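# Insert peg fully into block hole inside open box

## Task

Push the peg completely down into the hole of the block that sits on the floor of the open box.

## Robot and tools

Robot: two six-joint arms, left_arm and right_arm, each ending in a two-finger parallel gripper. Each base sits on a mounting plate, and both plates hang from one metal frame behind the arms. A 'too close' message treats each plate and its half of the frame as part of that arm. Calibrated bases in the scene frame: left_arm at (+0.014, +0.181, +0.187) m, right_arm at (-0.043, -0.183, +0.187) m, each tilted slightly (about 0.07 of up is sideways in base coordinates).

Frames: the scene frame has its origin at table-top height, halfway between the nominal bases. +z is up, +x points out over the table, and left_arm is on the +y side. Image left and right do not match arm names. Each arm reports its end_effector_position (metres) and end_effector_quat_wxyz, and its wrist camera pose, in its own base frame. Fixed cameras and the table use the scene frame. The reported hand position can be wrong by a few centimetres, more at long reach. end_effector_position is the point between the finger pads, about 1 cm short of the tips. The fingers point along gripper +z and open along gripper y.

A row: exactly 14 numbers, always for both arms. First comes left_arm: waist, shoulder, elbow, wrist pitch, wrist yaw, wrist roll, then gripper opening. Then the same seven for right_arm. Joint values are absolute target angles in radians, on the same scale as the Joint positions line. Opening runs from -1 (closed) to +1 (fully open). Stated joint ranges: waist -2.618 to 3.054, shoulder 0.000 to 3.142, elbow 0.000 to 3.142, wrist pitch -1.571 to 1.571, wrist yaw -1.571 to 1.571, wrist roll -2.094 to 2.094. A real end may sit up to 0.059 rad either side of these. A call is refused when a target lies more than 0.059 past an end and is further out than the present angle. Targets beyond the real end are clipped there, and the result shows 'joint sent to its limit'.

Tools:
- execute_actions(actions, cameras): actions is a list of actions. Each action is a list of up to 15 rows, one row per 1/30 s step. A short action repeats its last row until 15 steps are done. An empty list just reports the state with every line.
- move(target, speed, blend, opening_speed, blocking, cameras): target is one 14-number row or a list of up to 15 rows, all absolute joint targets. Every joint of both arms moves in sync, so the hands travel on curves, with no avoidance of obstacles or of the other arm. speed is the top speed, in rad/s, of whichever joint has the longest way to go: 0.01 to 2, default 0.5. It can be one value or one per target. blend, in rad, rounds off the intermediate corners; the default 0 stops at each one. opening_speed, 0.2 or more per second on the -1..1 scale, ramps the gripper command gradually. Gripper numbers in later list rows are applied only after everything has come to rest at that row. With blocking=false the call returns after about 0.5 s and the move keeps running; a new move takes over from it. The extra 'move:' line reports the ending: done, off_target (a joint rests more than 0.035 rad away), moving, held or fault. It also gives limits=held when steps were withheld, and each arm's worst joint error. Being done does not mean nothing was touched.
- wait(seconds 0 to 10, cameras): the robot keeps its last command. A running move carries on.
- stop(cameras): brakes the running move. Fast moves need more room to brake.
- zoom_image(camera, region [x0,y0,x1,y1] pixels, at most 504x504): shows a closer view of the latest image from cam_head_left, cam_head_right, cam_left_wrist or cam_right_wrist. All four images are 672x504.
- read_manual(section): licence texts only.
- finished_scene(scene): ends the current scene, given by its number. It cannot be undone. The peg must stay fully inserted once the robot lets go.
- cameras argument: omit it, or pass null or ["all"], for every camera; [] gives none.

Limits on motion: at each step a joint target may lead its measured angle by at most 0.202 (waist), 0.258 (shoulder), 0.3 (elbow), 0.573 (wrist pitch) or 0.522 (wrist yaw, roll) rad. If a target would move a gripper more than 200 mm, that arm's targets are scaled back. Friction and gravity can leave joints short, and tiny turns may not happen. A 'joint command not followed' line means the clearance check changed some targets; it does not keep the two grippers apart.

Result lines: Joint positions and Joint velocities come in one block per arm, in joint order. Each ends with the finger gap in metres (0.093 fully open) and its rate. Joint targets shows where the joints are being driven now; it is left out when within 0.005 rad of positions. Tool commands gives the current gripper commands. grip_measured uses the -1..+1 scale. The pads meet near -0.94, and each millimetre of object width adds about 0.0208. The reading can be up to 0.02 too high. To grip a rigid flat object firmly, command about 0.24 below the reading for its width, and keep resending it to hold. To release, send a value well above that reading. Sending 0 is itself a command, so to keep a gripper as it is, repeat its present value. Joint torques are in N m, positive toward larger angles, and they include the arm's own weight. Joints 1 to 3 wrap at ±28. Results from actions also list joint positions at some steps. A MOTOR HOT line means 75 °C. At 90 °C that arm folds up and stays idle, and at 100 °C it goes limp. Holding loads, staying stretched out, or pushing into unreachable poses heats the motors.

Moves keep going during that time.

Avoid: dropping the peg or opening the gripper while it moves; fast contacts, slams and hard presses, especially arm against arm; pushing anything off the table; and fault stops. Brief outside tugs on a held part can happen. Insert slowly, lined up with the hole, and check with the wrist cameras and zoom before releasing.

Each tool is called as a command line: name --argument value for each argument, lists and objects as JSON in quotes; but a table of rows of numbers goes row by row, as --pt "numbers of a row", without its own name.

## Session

execute_actions --actions '[]'

Scene clock: 0.00 s.
left_arm: end_effector_position=(+0.3400, -0.2780, +0.1688) grip_measured=+1.000 end_effector_quat_wxyz=(+0.310, +0.045, +0.940, -0.139) | right_arm: end_effector_position=(+0.3865, -0.1437, +0.0769) grip_measured=+1.000 end_effector_quat_wxyz=(+0.535, +0.066, +0.842, +0.023)
Joint positions: left_arm=[-0.754 1.637 1.314 -0.576 -0.181 -0.596 0.093] | right_arm=[-0.533 1.662 0.552 0.617 -0.446 -0.106 0.093]
Joint velocities: within noise
Joint torques (N m): no reading
Heat: left arm: 36 °C; right arm: 31 °C.
Joint targets: left_arm=[-0.754 1.629 1.324 -0.576 -0.180 -0.596] | right_arm=[-0.533 1.651 0.562 0.627 -0.446 -0.106]
Tool commands: left_gripper/opening=+1.0 right_gripper/opening=+1.0

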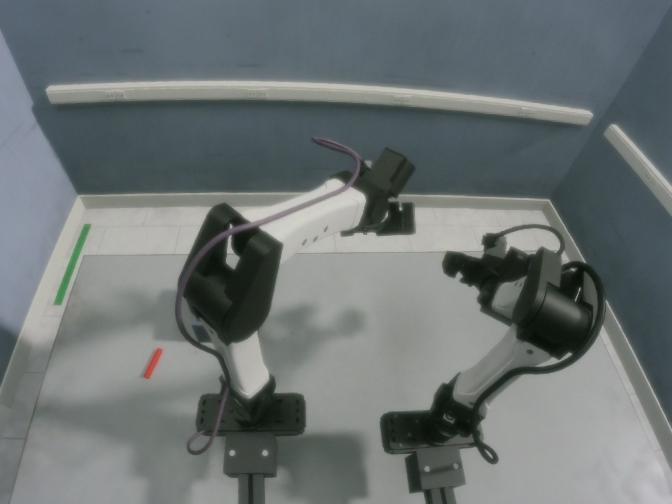

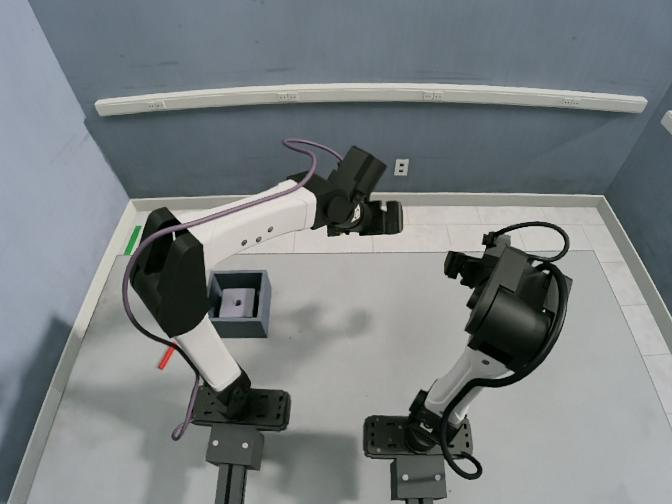

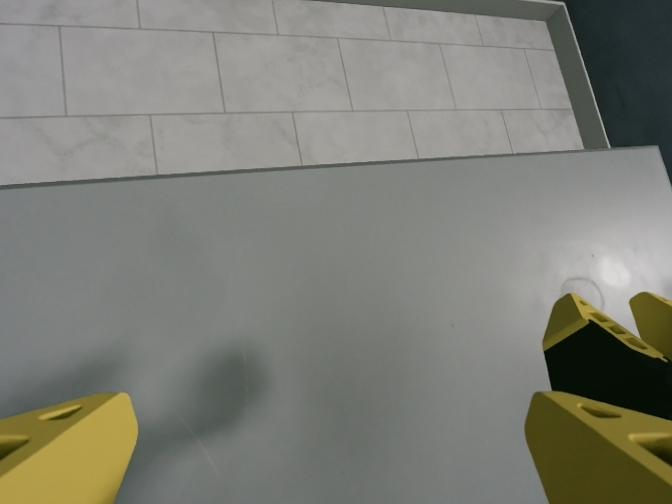

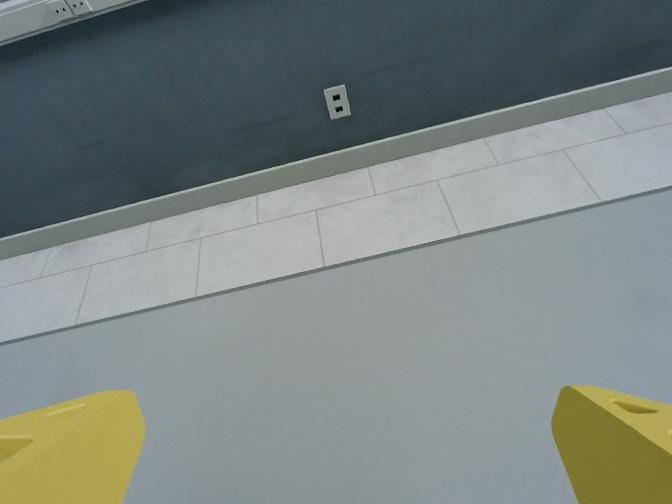

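move --target '[0.604, 2.014, 1.844, -1.34, -0.04, 0.0, 0.1, -0.533, 1.651, 0.562, 0.627, -0.446, -0.106, 1]' --speed 1.0

Scene clock: 49.40 s.
left_arm: end_effector_position=(+0.3191, +0.2333, +0.1280) grip_measured=+0.102 end_effector_quat_wxyz=(+0.023, -0.306, +0.951, +0.033) | right_arm: end_effector_position=(+0.3865, -0.1437, +0.0769) grip_measured=+1.000 end_effector_quat_wxyz=(+0.535, +0.066, +0.842, +0.023)
Joint positions: left_arm=[0.61 1.993 1.814 -1.329 -0.049 -0.01 0.05] | right_arm=[-0.533 1.662 0.552 0.617 -0.446 -0.106 0.093]
Joint torques (N m): left_arm=[-0.73 -6.74 8.32 0.19 0.08 0.03] | right_arm=[0.47 -7.28 7.34 1.82 -0.11 0.02]
Joint targets: left_arm=[0.604 2.014 1.844 -1.340 -0.040 0.000] | right_arm=[-0.533 1.651 0.562 0.627 -0.446 -0.106]
move: done

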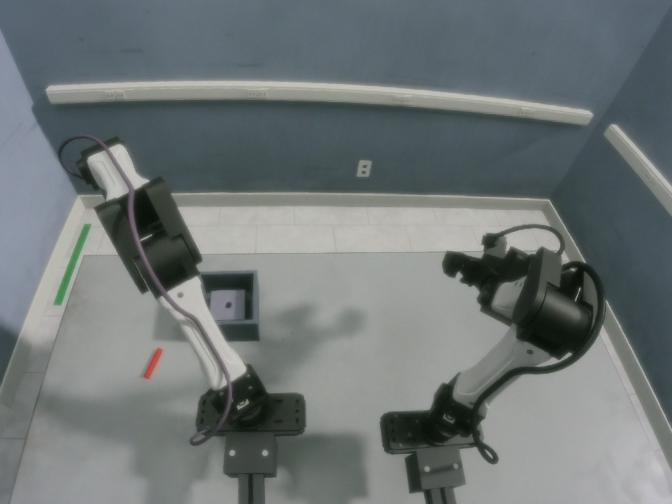

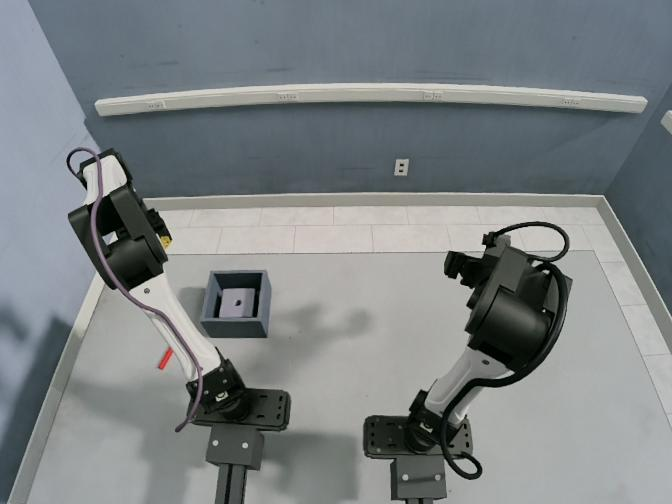

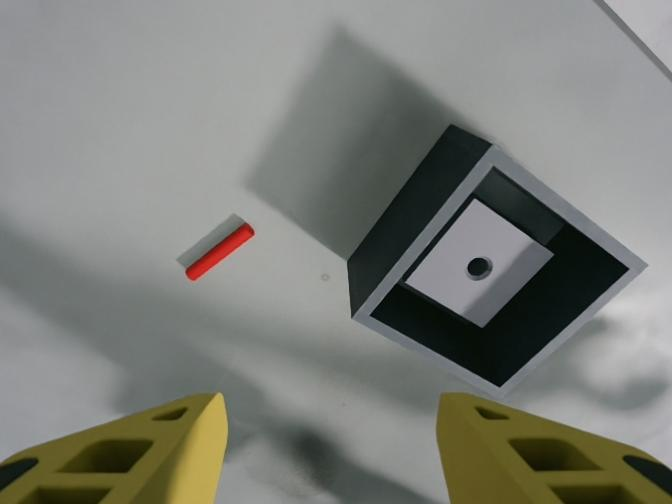

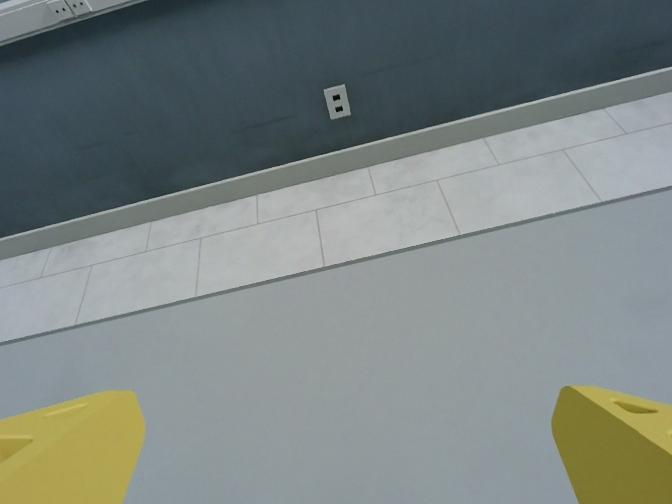

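move --target '[0.921, 2.11, 1.11, -0.516, -0.039, 1.262, 0.1, 0.947, 2.58, 1.31, 1.227, 0.0, 1.526, 0.3]' --speed 0.9

Scene clock: 114.07 s.
left_arm: end_effector_position=(+0.2105, +0.2866, -0.0685) grip_measured=+0.102 end_effector_quat_wxyz=(-0.004, +0.166, +0.985, +0.041) | right_arm: end_effector_position=(+0.3524, +0.4963, +0.0192) grip_measured=+0.302 end_effector_quat_wxyz=(+0.222, +0.202, +0.707, +0.640)
Joint positions: left_arm=[0.916 2.093 1.118 -0.526 -0.045 1.252 0.05] | right_arm=[0.951 2.564 1.276 1.206 -0.008 1.514 0.06]
Joint torques (N m): left_arm=[0.4 -6.28 3.48 0.38 0.12 0.03] | right_arm=[0.36 -10.56 9.57 2.16 0.09 0.13]
Heat: left arm: 42 °C; right arm: 35 °C.
Joint targets: left_arm=[0.921 2.110 1.110 -0.516 -0.039 1.262] | right_arm=[0.947 2.580 1.310 1.227 0.000 1.526]
move: done

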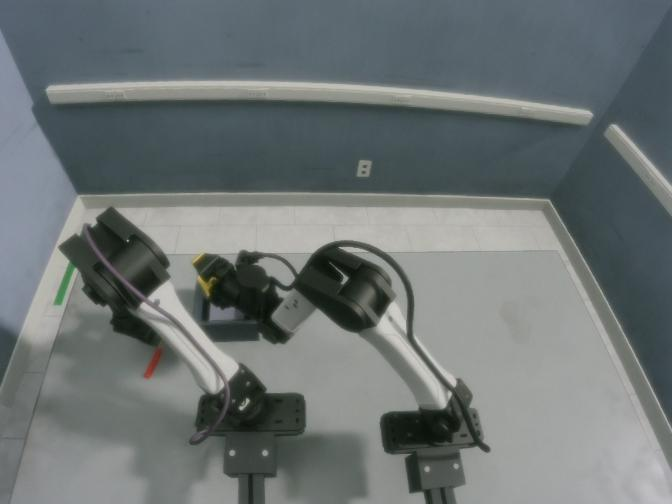

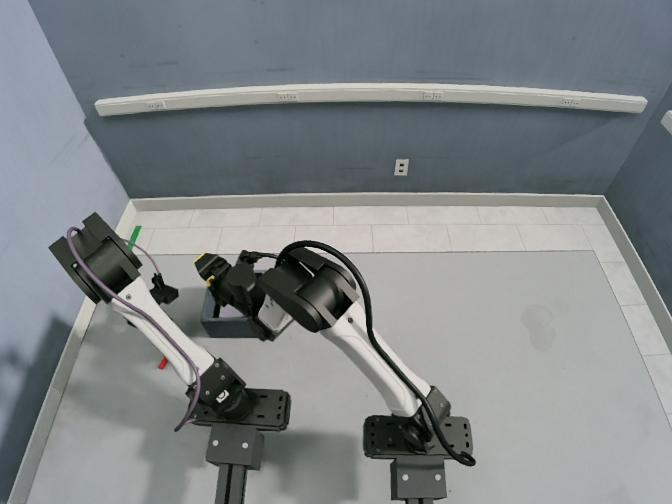

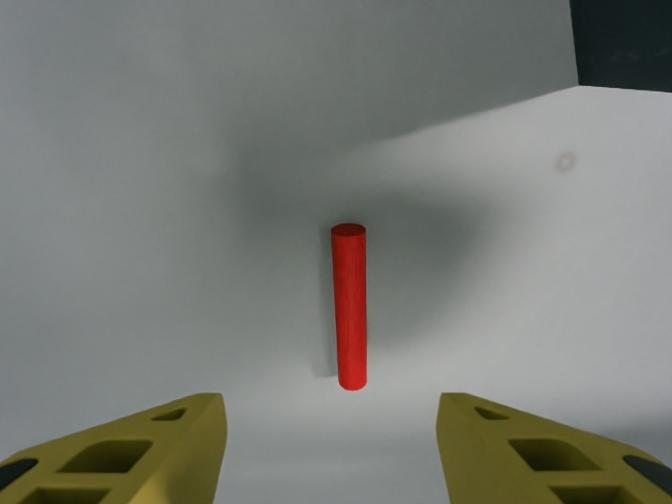

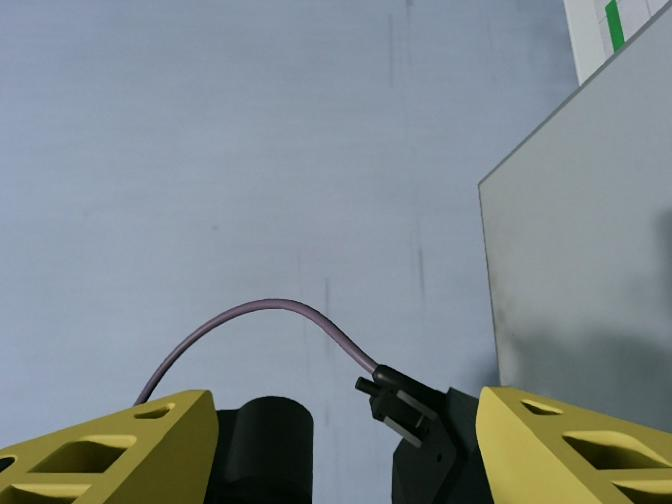

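move --target '[0.943, 2.369, 1.087, -0.25, -0.039, 1.253, 0.1, 0.947, 2.58, 1.31, 1.227, 0.0, 1.526, 0.3]' --speed 0.35 --cameras '["cam_left_wrist"]'

Scene clock: 125.87 s.
left_arm: end_effector_position=(+0.1995, +0.2832, -0.1552) grip_measured=+0.102 end_effector_quat_wxyz=(-0.012, +0.158, +0.987, +0.025) | right_arm: end_effector_position=(+0.3525, +0.4963, +0.0194) grip_measured=+0.302 end_effector_quat_wxyz=(+0.222, +0.202, +0.707, +0.640)
Joint positions: left_arm=[0.935 2.35 1.094 -0.282 -0.044 1.253 0.05] | right_arm=[0.951 2.564 1.276 1.207 -0.008 1.515 0.06]
Joint torques (N m): left_arm=[0.55 -6.41 2.13 0.54 0.1 -0.05] | right_arm=[0.27 -10.51 9.51 2.13 0.06 0.1]
Joint targets: left_arm=[0.943 2.369 1.087 -0.250 -0.039 1.253] | right_arm=[0.947 2.580 1.310 1.227 0.000 1.526]
move: done
Images, in order: cam_left_wrist.

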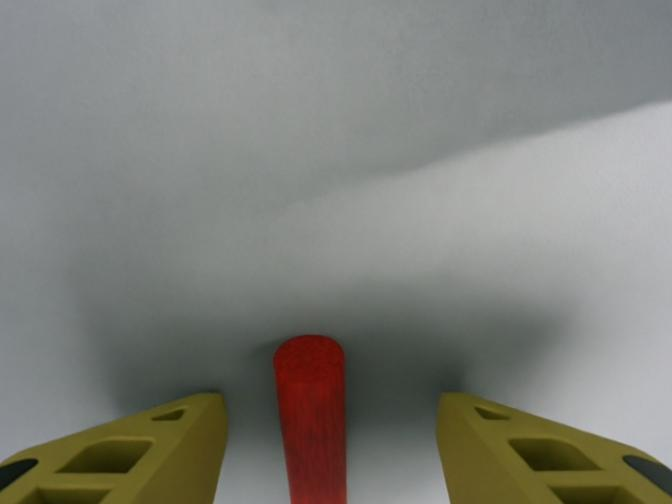

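move --pt "0.943 2.369 1.087 -0.222 -0.039 1.253 0.1 0.947 2.58 1.31 1.227 0.0 1.526 0.3" --pt "0.943 2.369 1.087 -0.222 -0.039 1.253 -0.95 0.947 2.58 1.31 1.227 0.0 1.526 0.3" --speed 0.3 --opening_speed 0.8 --cameras '["cam_left_wrist"]'

Scene clock: 137.27 s.
left_arm: end_effector_position=(+0.2060, +0.2935, -0.1545) grip_measured=-0.804 end_effector_quat_wxyz=(-0.001, +0.156, +0.987, +0.047) | right_arm: end_effector_position=(+0.3525, +0.4963, +0.0195) grip_measured=+0.302 end_effector_quat_wxyz=(+0.222, +0.202, +0.707, +0.641)
Joint positions: left_arm=[0.938 2.35 1.094 -0.232 -0.045 1.253 0.007] | right_arm=[0.951 2.564 1.276 1.207 -0.008 1.515 0.06]
Joint torques (N m): left_arm=[0.38 -6.64 2.24 0.4 0.1 -0.05] | right_arm=[0.35 -10.65 9.55 2.12 0.1 0.1]
Joint targets: left_arm=[0.943 2.369 1.087 -0.222 -0.039 1.253] | right_arm=[0.947 2.580 1.310 1.227 0.000 1.526]
move: done; target 2's new numbers were sent with left_arm's wrist pitch 0.059 rad from that target
Images, in order: cam_left_wrist.

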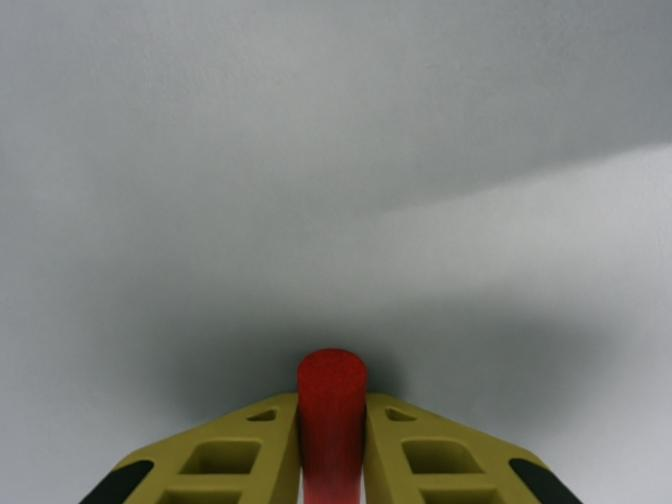

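move --pt "0.943 2.11 1.20 -0.58 -0.04 1.253 -0.95 0.947 2.58 1.31 1.227 0.0 1.526 0.3" --pt "0.70 2.12 1.77 -1.19 -0.06 1.1 -0.95 0.947 2.58 1.31 1.227 0.0 1.526 0.3" --pt "0.376 2.125 1.779 -1.195 -0.06 0.976 -0.95 0.947 2.58 1.31 1.227 0.0 1.526 0.3" --speed 0.5 --blend 0.1

Scene clock: 159.50 s.
left_arm: end_effector_position=(+0.3784, +0.1578, +0.0497) grip_measured=-0.820 end_effector_quat_wxyz=(-0.024, +0.302, +0.953, +0.014) | right_arm: end_effector_position=(+0.3525, +0.4963, +0.0195) grip_measured=+0.302 end_effector_quat_wxyz=(+0.222, +0.202, +0.707, +0.641)
Joint positions: left_arm=[0.374 2.157 1.75 -1.185 -0.053 0.986 0.006] | right_arm=[0.951 2.564 1.276 1.207 -0.008 1.515 0.06]
Joint torques (N m): left_arm=[-0.14 -11.81 8.02 0 -0.05 -0.16] | right_arm=[0.27 -10.59 9.46 2.16 0.09 0.14]
Joint targets: left_arm=[0.376 2.125 1.779 -1.195 -0.060 0.976] | right_arm=[0.947 2.580 1.310 1.227 0.000 1.526]
move: done

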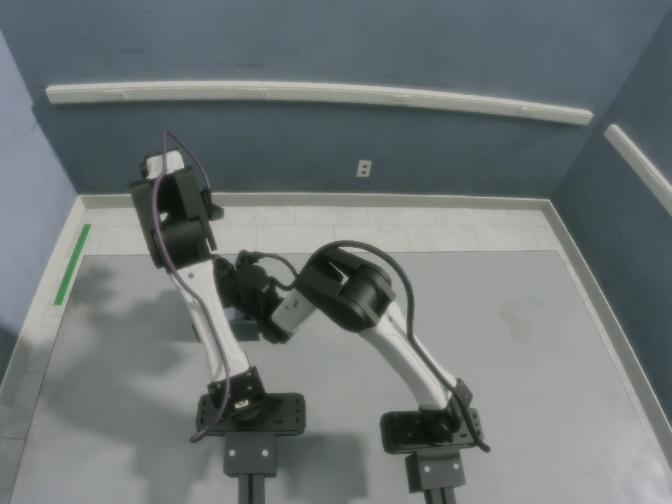

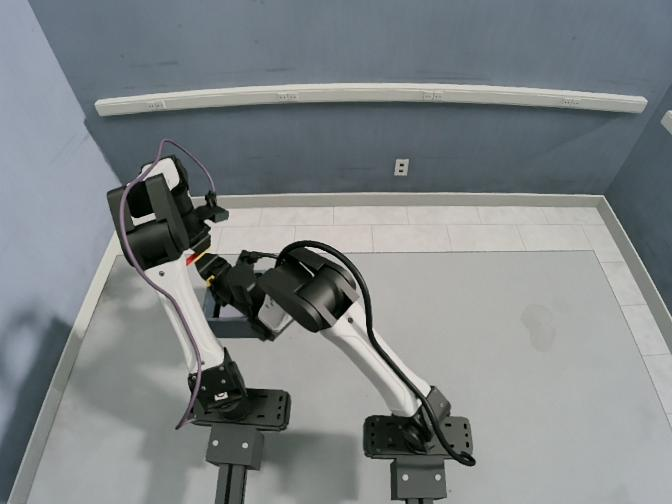

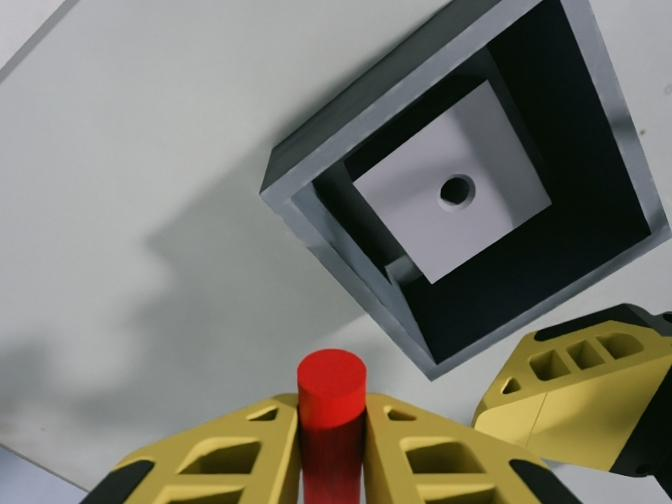

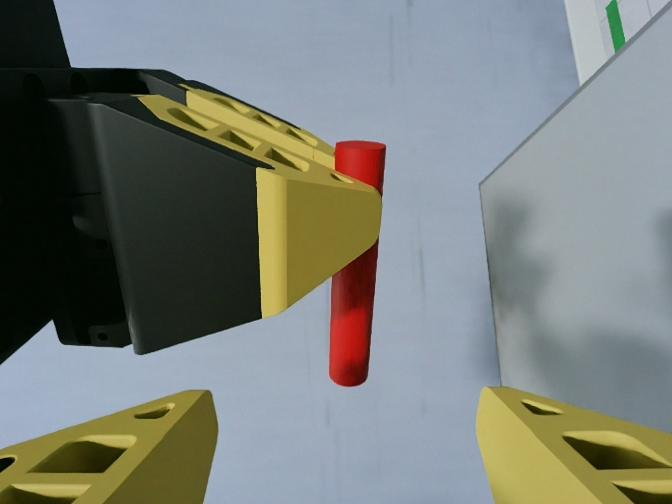

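move --target '[0.287, 2.048, 1.627, -1.143, -0.069, 0.891, -0.95, 0.947, 2.58, 1.31, 1.227, 0.0, 1.526, 0.3]' --speed 0.3 --cameras '["cam_right_wrist"]'

Scene clock: 179.67 s.
left_arm: end_effector_position=(+0.3704, +0.1205, +0.0461) grip_measured=-0.820 end_effector_quat_wxyz=(-0.032, +0.302, +0.953, +0.014) | right_arm: end_effector_position=(+0.3525, +0.4963, +0.0195) grip_measured=+0.302 end_effector_quat_wxyz=(+0.222, +0.202, +0.707, +0.641)
Joint positions: left_arm=[0.289 2.095 1.639 -1.152 -0.058 0.901 0.006] | right_arm=[0.951 2.564 1.276 1.207 -0.008 1.515 0.06]
Joint torques (N m): left_arm=[-0.54 -12.52 4.48 0.21 -0.09 -0.15] | right_arm=[0.2 -10.61 9.52 2.14 0.09 0.14]
Heat: left arm: 49 °C; right arm: 40 °C.
Joint targets: left_arm=[0.287 2.048 1.627 -1.143 -0.069 0.891] | right_arm=[0.947 2.580 1.310 1.227 0.000 1.526]
move: off_target (left_arm); left_arm: the shoulder is farthest, 0.047 rad from its target
Images, in order: cam_right_wrist.

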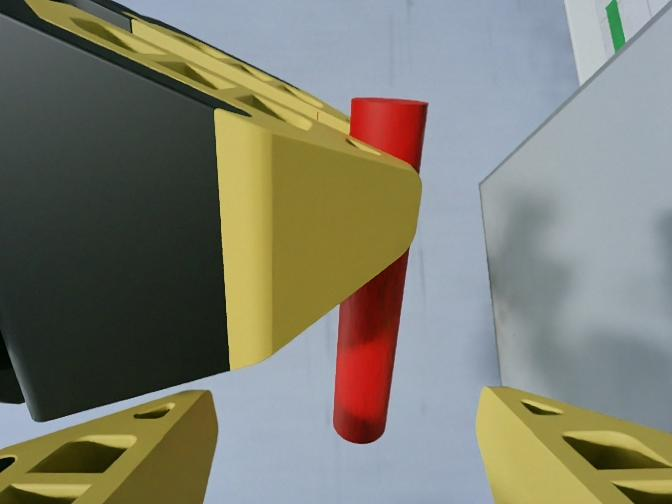

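move --target '[0.223, 1.99, 1.553, -1.12, -0.075, 0.832, -0.95, 0.947, 2.58, 1.31, 1.227, 0.0, 1.526, 0.3]' --speed 0.2 --cameras '["cam_right_wrist"]'

Scene clock: 187.67 s.
left_arm: end_effector_position=(+0.3650, +0.0952, +0.0508) grip_measured=-0.820 end_effector_quat_wxyz=(-0.028, +0.303, +0.952, +0.021) | right_arm: end_effector_position=(+0.3525, +0.4963, +0.0195) grip_measured=+0.302 end_effector_quat_wxyz=(+0.222, +0.202, +0.707, +0.641)
Joint positions: left_arm=[0.226 2.033 1.565 -1.129 -0.065 0.842 0.006] | right_arm=[0.951 2.564 1.276 1.207 -0.008 1.515 0.06]
Joint torques (N m): left_arm=[-0.62 -11.84 4.51 0.23 -0.09 -0.15] | right_arm=[0.29 -10.65 9.58 2.15 0.09 0.1]
Joint targets: left_arm=[0.223 1.990 1.553 -1.120 -0.075 0.832] | right_arm=[0.947 2.580 1.310 1.227 0.000 1.526]
move: off_target (left_arm); left_arm: the shoulder is farthest, 0.043 rad from its target
Images, in order: cam_right_wrist.

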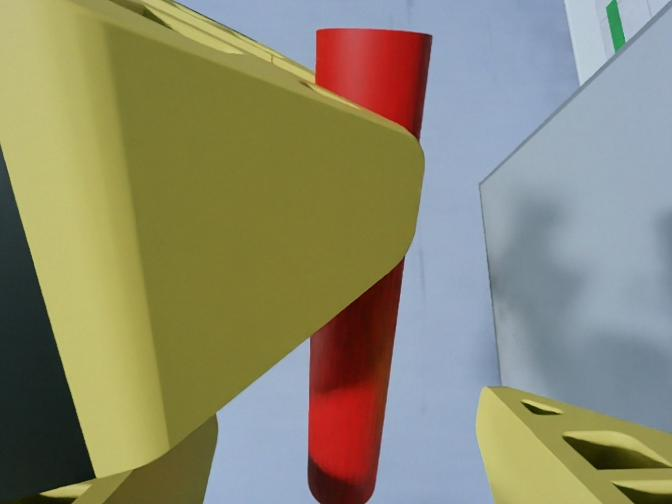

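move --target '[0.223, 1.99, 1.553, -1.12, -0.075, 0.832, -0.95, 0.947, 2.58, 1.31, 1.227, 0.0, 1.526, -0.95]' --speed 0.2 --opening_speed 0.6 --cameras '["cam_right_wrist"]'

Scene clock: 192.83 s.
left_arm: end_effector_position=(+0.3653, +0.0953, +0.0507) grip_measured=-0.820 end_effector_quat_wxyz=(-0.027, +0.303, +0.952, +0.022) | right_arm: end_effector_position=(+0.3528, +0.4962, +0.0198) grip_measured=-0.789 end_effector_quat_wxyz=(+0.218, +0.208, +0.705, +0.642)
Joint positions: left_arm=[0.226 2.033 1.565 -1.127 -0.065 0.842 0.006] | right_arm=[0.951 2.564 1.276 1.208 -0.006 1.53 0.007]
Joint torques (N m): left_arm=[-0.59 -11.81 4.55 0.24 -0.1 -0.14] | right_arm=[0.27 -10.65 9.48 2.12 0.08 -0.07]
Joint targets: left_arm=[0.223 1.990 1.553 -1.120 -0.075 0.832] | right_arm=[0.947 2.580 1.310 1.227 0.000 1.526]
move: off_target (left_arm); left_arm: the shoulder is farthest, 0.043 rad from its target
Images, in order: cam_right_wrist.

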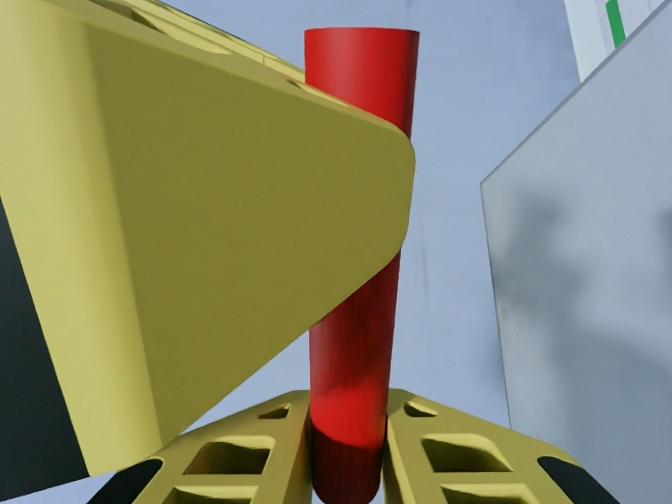

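move --pt "0.223 1.99 1.553 -1.12 -0.075 0.832 -0.2 0.947 2.58 1.31 1.227 0.0 1.526 -0.95" --pt "0.223 1.985 2.06 -1.55 -0.075 0.832 -0.2 0.947 2.58 1.31 1.227 0.0 1.526 -0.95" --pt "0.28 1.985 2.06 -1.54 -0.07 -0.67 -0.1 0.947 2.58 1.31 1.227 0.0 -0.045 -0.95" --speed '[0.3, 0.4, 0.6]' --opening_speed 0.6

Scene clock: 209.20 s.
left_arm: end_effector_position=(+0.3730, +0.1157, +0.1728) grip_measured=-0.102 end_effector_quat_wxyz=(+0.029, -0.450, +0.892, +0.028) | right_arm: end_effector_position=(+0.3528, +0.4961, +0.0195) grip_measured=-0.806 end_effector_quat_wxyz=(+0.607, -0.349, +0.647, +0.302)
Joint positions: left_arm=[0.272 2.021 2.035 -1.538 -0.066 -0.661 0.04] | right_arm=[0.951 2.564 1.276 1.207 -0.006 -0.033 0.007]
Joint torques (N m): left_arm=[0.27 -11.28 7.77 0.31 -0.11 -0.14] | right_arm=[0.43 -10.48 9.76 2.16 0.06 -0.08]
Joint targets: left_arm=[0.280 1.985 2.060 -1.540 -0.070 -0.670] | right_arm=[0.947 2.580 1.310 1.227 0.000 -0.045]
move: off_target (left_arm); target 3's new numbers were sent with left_arm's shoulder 0.036 rad from that target; left_arm: the shoulder is farthest, 0.036 rad from its target

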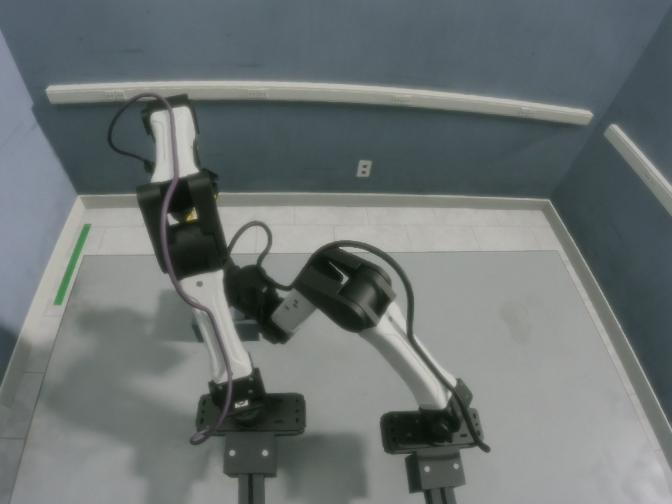

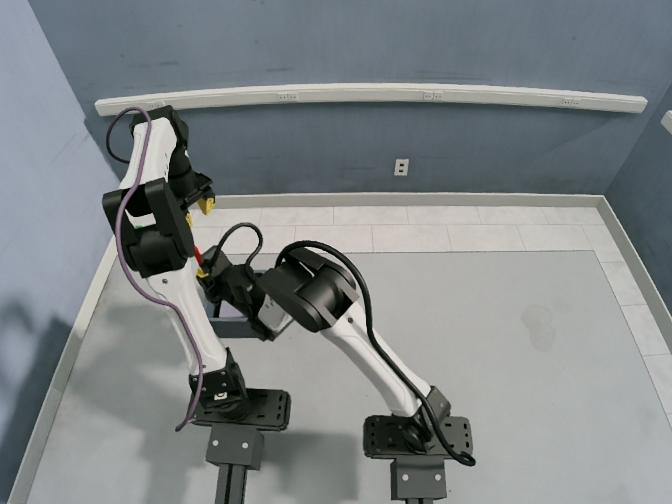

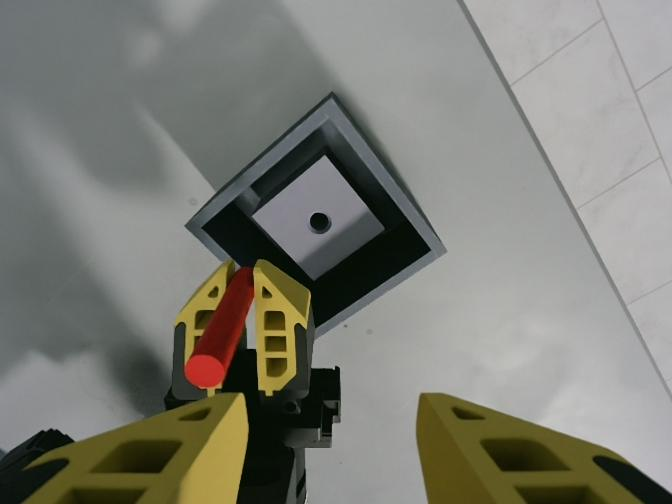

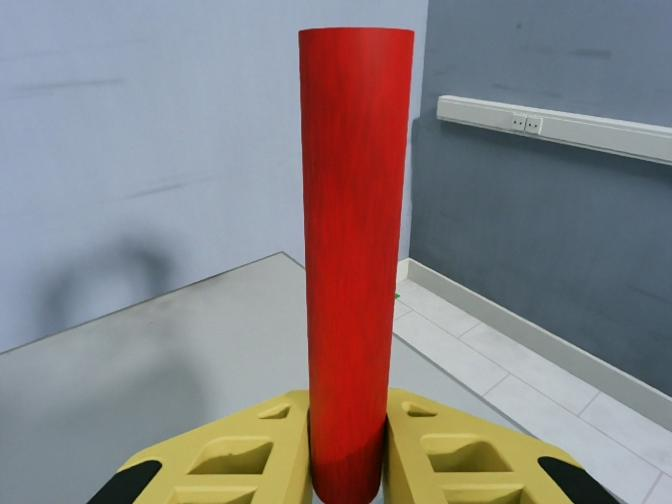

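move --target '[0.322, 1.745, 1.697, -1.48, -0.072, -0.628, -0.1, 0.947, 2.58, 1.31, 1.227, 0.0, -0.045, -0.95]' --speed 0.4 --cameras '["cam_left_wrist"]'

Scene clock: 223.63 s.
left_arm: end_effector_position=(+0.3065, +0.1114, +0.1727) grip_measured=-0.102 end_effector_quat_wxyz=(+0.011, -0.458, +0.888, +0.031) | right_arm: end_effector_position=(+0.3528, +0.4961, +0.0195) grip_measured=-0.806 end_effector_quat_wxyz=(+0.607, -0.349, +0.647, +0.302)
Joint positions: left_arm=[0.315 1.779 1.709 -1.489 -0.066 -0.638 0.04] | right_arm=[0.951 2.564 1.276 1.207 -0.006 -0.033 0.007]
Joint torques (N m): left_arm=[0.38 -9.28 4.62 0.36 -0.16 0.02] | right_arm=[0.35 -10.62 9.55 2.16 0.05 -0.09]
Joint targets: left_arm=[0.322 1.745 1.697 -1.480 -0.072 -0.628] | right_arm=[0.947 2.580 1.310 1.227 0.000 -0.045]
move: done
Images, in order: cam_left_wrist.

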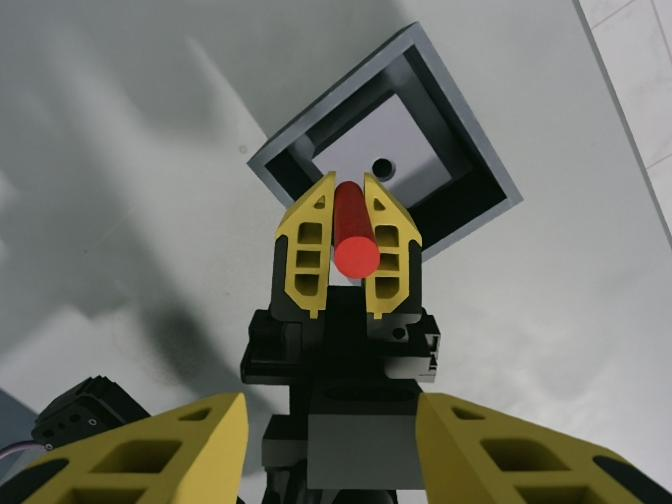

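move --target '[0.322, 1.842, 1.571, -1.31, -0.072, -0.628, -0.1, 0.947, 2.58, 1.31, 1.227, 0.0, -0.045, -0.95]' --speed 0.3 --cameras '["cam_left_wrist","cam_right_wrist"]'

Scene clock: 241.07 s.
left_arm: end_effector_position=(+0.3200, +0.1158, +0.1242) grip_measured=-0.102 end_effector_quat_wxyz=(+0.006, -0.458, +0.888, +0.032) | right_arm: end_effector_position=(+0.3528, +0.4961, +0.0195) grip_measured=-0.806 end_effector_quat_wxyz=(+0.607, -0.349, +0.647, +0.302)
Joint positions: left_arm=[0.315 1.829 1.58 -1.319 -0.066 -0.637 0.04] | right_arm=[0.951 2.564 1.276 1.207 -0.006 -0.033 0.007]
Joint torques (N m): left_arm=[0.39 -5.93 5 0.33 -0.15 0.03] | right_arm=[0.24 -10.58 9.59 2.16 0.09 -0.09]
Joint targets: left_arm=[0.322 1.842 1.571 -1.310 -0.072 -0.628] | right_arm=[0.947 2.580 1.310 1.227 0.000 -0.045]
move: done
Images, in order: cam_left_wrist, cam_right_wrist.

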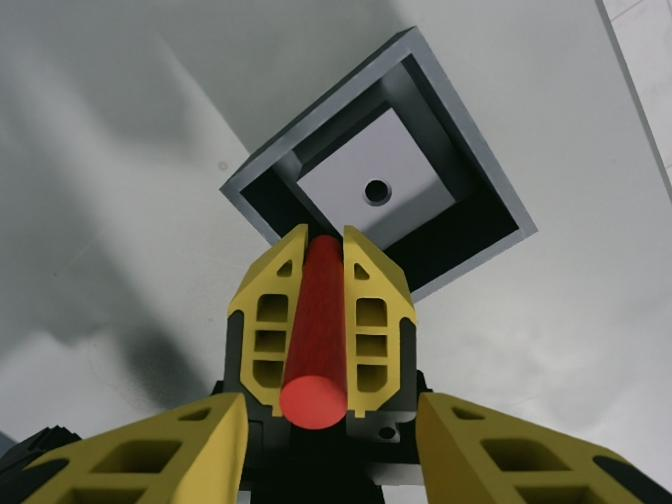

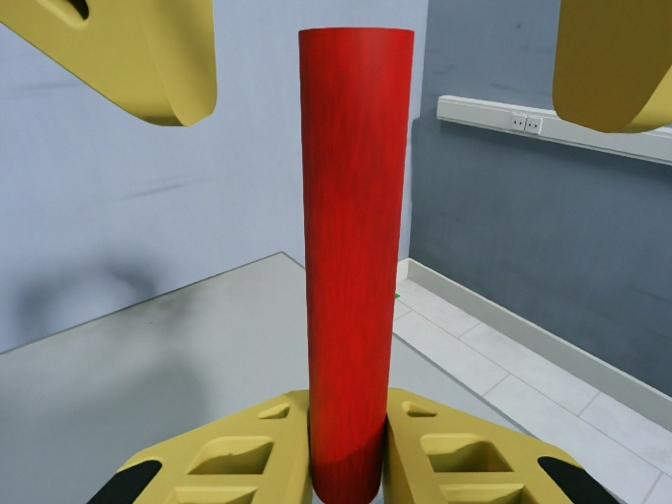

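move --pt "0.331 1.838 1.473 -1.212 -0.072 -0.618 -0.1 0.947 2.58 1.31 1.227 0.0 -0.045 -0.95" --pt "0.331 1.838 1.473 -1.212 -0.072 -0.618 -0.95 0.947 2.58 1.31 1.227 0.0 -0.045 -0.95" --speed 0.2 --opening_speed 0.6 --cameras '["cam_left_wrist","cam_right_wrist"]'

Scene clock: 255.10 s.
left_arm: end_effector_position=(+0.3182, +0.1189, +0.1003) grip_measured=-0.802 end_effector_quat_wxyz=(+0.008, -0.457, +0.889, +0.034) | right_arm: end_effector_position=(+0.3539, +0.4953, +0.0196) grip_measured=-0.806 end_effector_quat_wxyz=(+0.608, -0.347, +0.648, +0.299)
Joint positions: left_arm=[0.323 1.829 1.484 -1.221 -0.069 -0.627 0.007] | right_arm=[0.951 2.564 1.276 1.207 0.003 -0.033 0.007]
Joint torques (N m): left_arm=[0.42 -6.19 4.74 0.32 -0.11 0.04] | right_arm=[0.27 -10.61 9.61 2.15 0 -0.1]
Joint targets: left_arm=[0.331 1.838 1.473 -1.212 -0.072 -0.618] | right_arm=[0.947 2.580 1.310 1.227 0.000 -0.045]
move: done
Images, in order: cam_left_wrist, cam_right_wrist.

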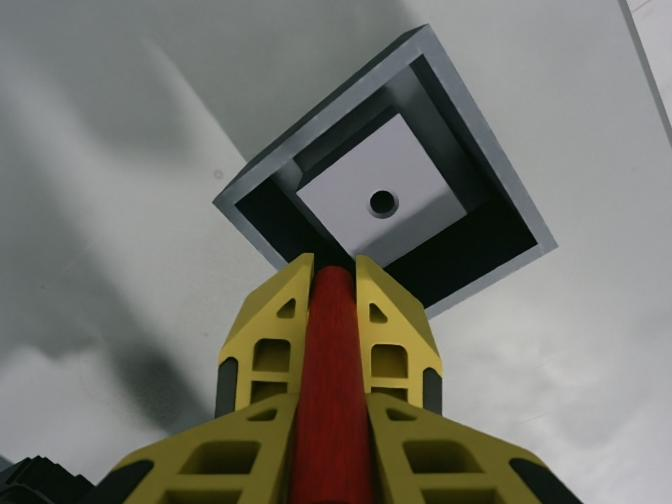

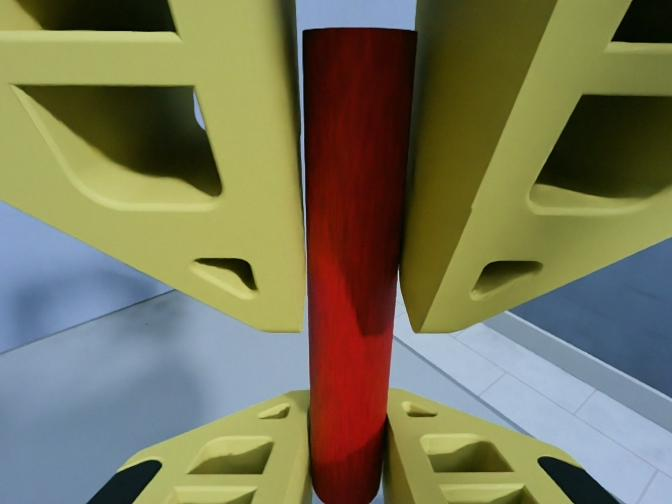

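move --pt "0.331 1.838 1.473 -1.212 -0.072 -0.618 -0.95 0.947 2.58 1.31 1.227 0.0 -0.045 0.0" --pt "0.331 1.838 1.473 -1.212 -0.072 -0.618 -0.95 0.947 2.48 1.02 1.433 0.0 -0.045 0.0" --pt "0.331 1.838 1.473 -1.212 -0.072 -0.618 -0.95 0.3 2.2 1.0 0.5 0.0 -0.045 0.0" --speed '[0.3, 0.4, 0.8]' --opening_speed 0.6

Scene clock: 265.60 s.
left_arm: end_effector_position=(+0.3184, +0.1189, +0.1003) grip_measured=-0.817 end_effector_quat_wxyz=(+0.008, -0.457, +0.889, +0.034) | right_arm: end_effector_position=(+0.4797, +0.1468, -0.0561) grip_measured=-0.002 end_effector_quat_wxyz=(+0.401, -0.150, +0.902, +0.052)
Joint positions: left_arm=[0.323 1.829 1.484 -1.22 -0.069 -0.627 0.006] | right_arm=[0.298 2.249 1.011 0.501 0.002 -0.034 0.045]
Joint torques (N m): left_arm=[0.4 -6.23 4.74 0.32 -0.11 0.03] | right_arm=[1.03 -14.43 4.68 1.65 -0.04 -0.09]
Joint targets: left_arm=[0.331 1.838 1.473 -1.212 -0.072 -0.618] | right_arm=[0.300 2.200 1.000 0.500 0.000 -0.045]
move: off_target (right_arm); right_arm: the shoulder is farthest, 0.049 rad from its target

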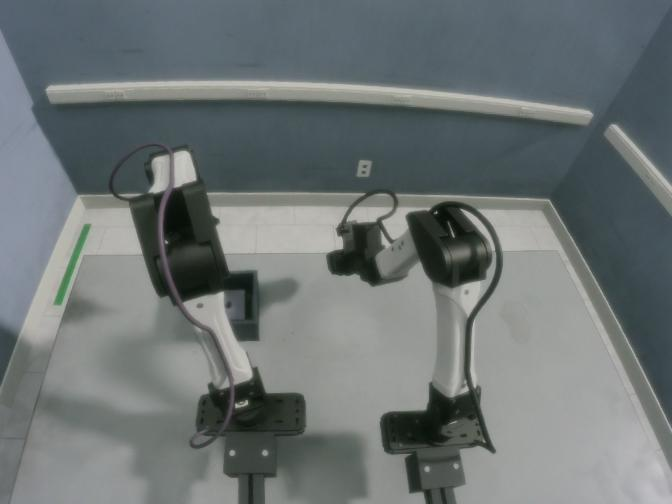

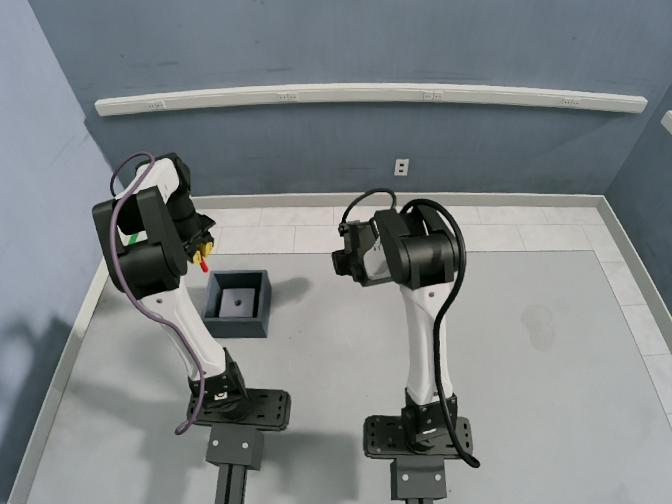

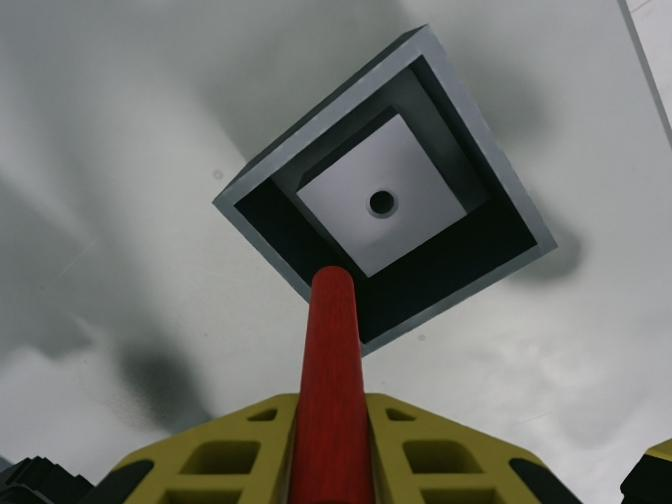

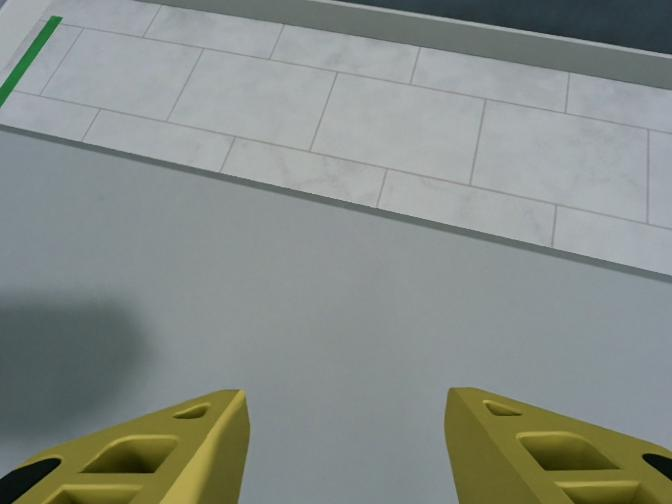

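move --target '[0.220, 1.94, 1.227, -0.854, -0.075, -0.734, -0.95, 0.3, 2.25, 1.0, 0.5, 0.0, -0.045, 0.0]' --speed 0.4 --cameras '["cam_left_wrist"]'

Scene clock: 285.93 s.
left_arm: end_effector_position=(+0.3318, +0.0881, +0.0097) grip_measured=-0.817 end_effector_quat_wxyz=(+0.017, -0.457, +0.889, +0.031) | right_arm: end_effector_position=(+0.4796, +0.1467, -0.0563) grip_measured=-0.002 end_effector_quat_wxyz=(+0.401, -0.150, +0.902, +0.052)
Joint positions: left_arm=[0.226 1.925 1.235 -0.863 -0.069 -0.724 0.006] | right_arm=[0.298 2.249 1.011 0.5 0.002 -0.034 0.045]
Joint torques (N m): left_arm=[-0.68 -5.94 4.53 0.41 -0.14 -0.15] | right_arm=[1.29 -10 4.75 1.61 -0.01 -0.07]
Heat: left arm: 43 °C; right arm: 48 °C.
Joint targets: left_arm=[0.220 1.940 1.227 -0.854 -0.075 -0.734] | right_arm=[0.300 2.250 1.000 0.500 0.000 -0.045]
move: done
Images, in order: cam_left_wrist.

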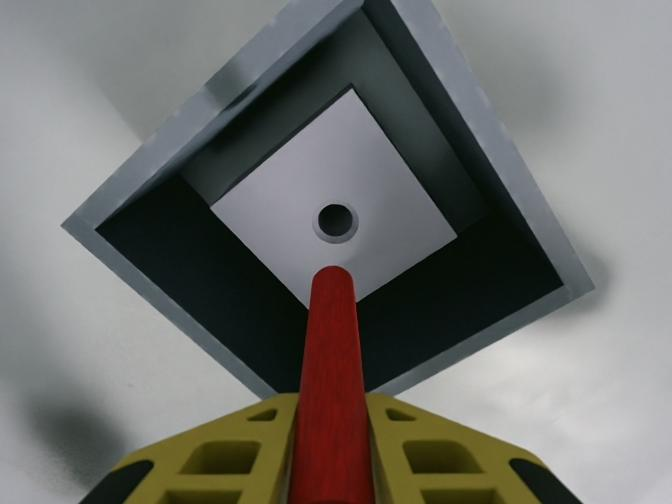

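move --target '[0.215, 2.069, 1.143, -0.638, -0.075, -0.738, -0.95, 0.3, 2.25, 1.0, 0.5, 0.0, -0.045, 0.0]' --speed 0.2 --cameras '["cam_left_wrist"]'

zoom_image --camera "cam_left_wrist" --region '[236, 200, 436, 350]'

Scene clock: 294.07 s.
left_arm: end_effector_position=(+0.3362, +0.0881, -0.0488) grip_measured=-0.817 end_effector_quat_wxyz=(+0.020, -0.458, +0.888, +0.030) | right_arm: end_effector_position=(+0.4796, +0.1467, -0.0563) grip_measured=-0.002 end_effector_quat_wxyz=(+0.401, -0.150, +0.902, +0.052)
Joint positions: left_arm=[0.223 2.051 1.152 -0.648 -0.069 -0.729 0.006] | right_arm=[0.298 2.249 1.011 0.5 0.002 -0.034 0.045]
Joint torques (N m): left_arm=[-0.94 -6.12 3.77 0.38 -0.16 -0.15] | right_arm=[1.03 -10.09 4.83 1.62 -0.02 -0.07]
Joint targets: left_arm=[0.215 2.069 1.143 -0.638 -0.075 -0.738] | right_arm=[0.300 2.250 1.000 0.500 0.000 -0.045]
move: done
Images, in order: cam_left_wrist.

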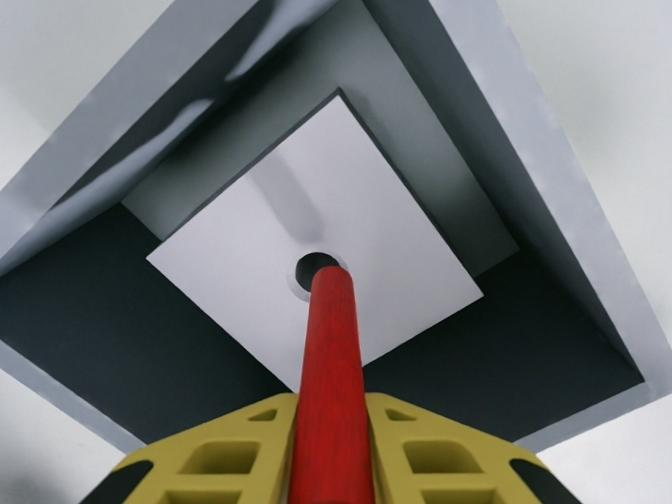

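Scaled by 2.520.

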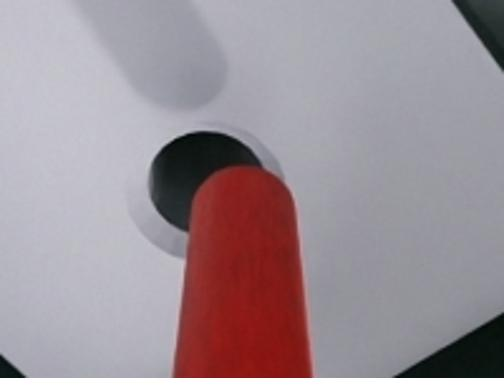

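move --target '[0.244, 2.082, 1.123, -0.605, -0.075, -0.706, -0.95, 0.3, 2.25, 1.0, 0.5, 0.0, -0.045, 0.0]' --speed 0.1 --cameras '["cam_left_wrist"]'

zoom_image --camera "cam_left_wrist" --region '[236, 200, 436, 350]'

Scene clock: 303.07 s.
left_arm: end_effector_position=(+0.3331, +0.0927, -0.0563) grip_measured=-0.817 end_effector_quat_wxyz=(+0.021, -0.459, +0.888, +0.031) | right_arm: end_effector_position=(+0.4795, +0.1467, -0.0563) grip_measured=-0.002 end_effector_quat_wxyz=(+0.401, -0.150, +0.902, +0.052)
Joint positions: left_arm=[0.238 2.063 1.133 -0.615 -0.069 -0.716 0.006] | right_arm=[0.298 2.249 1.011 0.5 0.002 -0.034 0.045]
Joint torques (N m): left_arm=[0.2 -5.98 3.62 0.35 -0.15 0.05] | right_arm=[0.96 -10.03 4.75 1.6 -0.02 -0.1]
Joint targets: left_arm=[0.244 2.082 1.123 -0.605 -0.075 -0.706] | right_arm=[0.300 2.250 1.000 0.500 0.000 -0.045]
move: done
Images, in order: cam_left_wrist.

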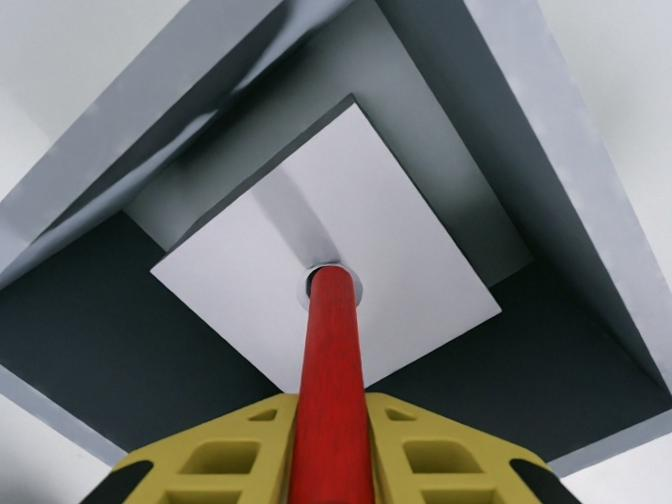

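Scaled by 2.520.

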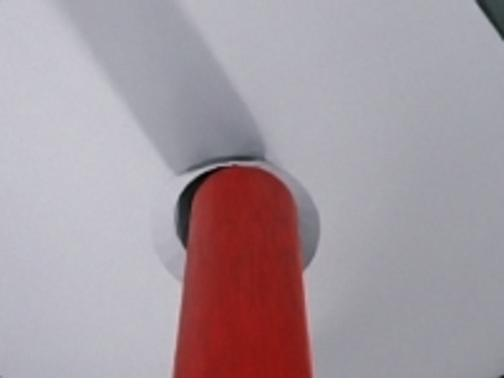

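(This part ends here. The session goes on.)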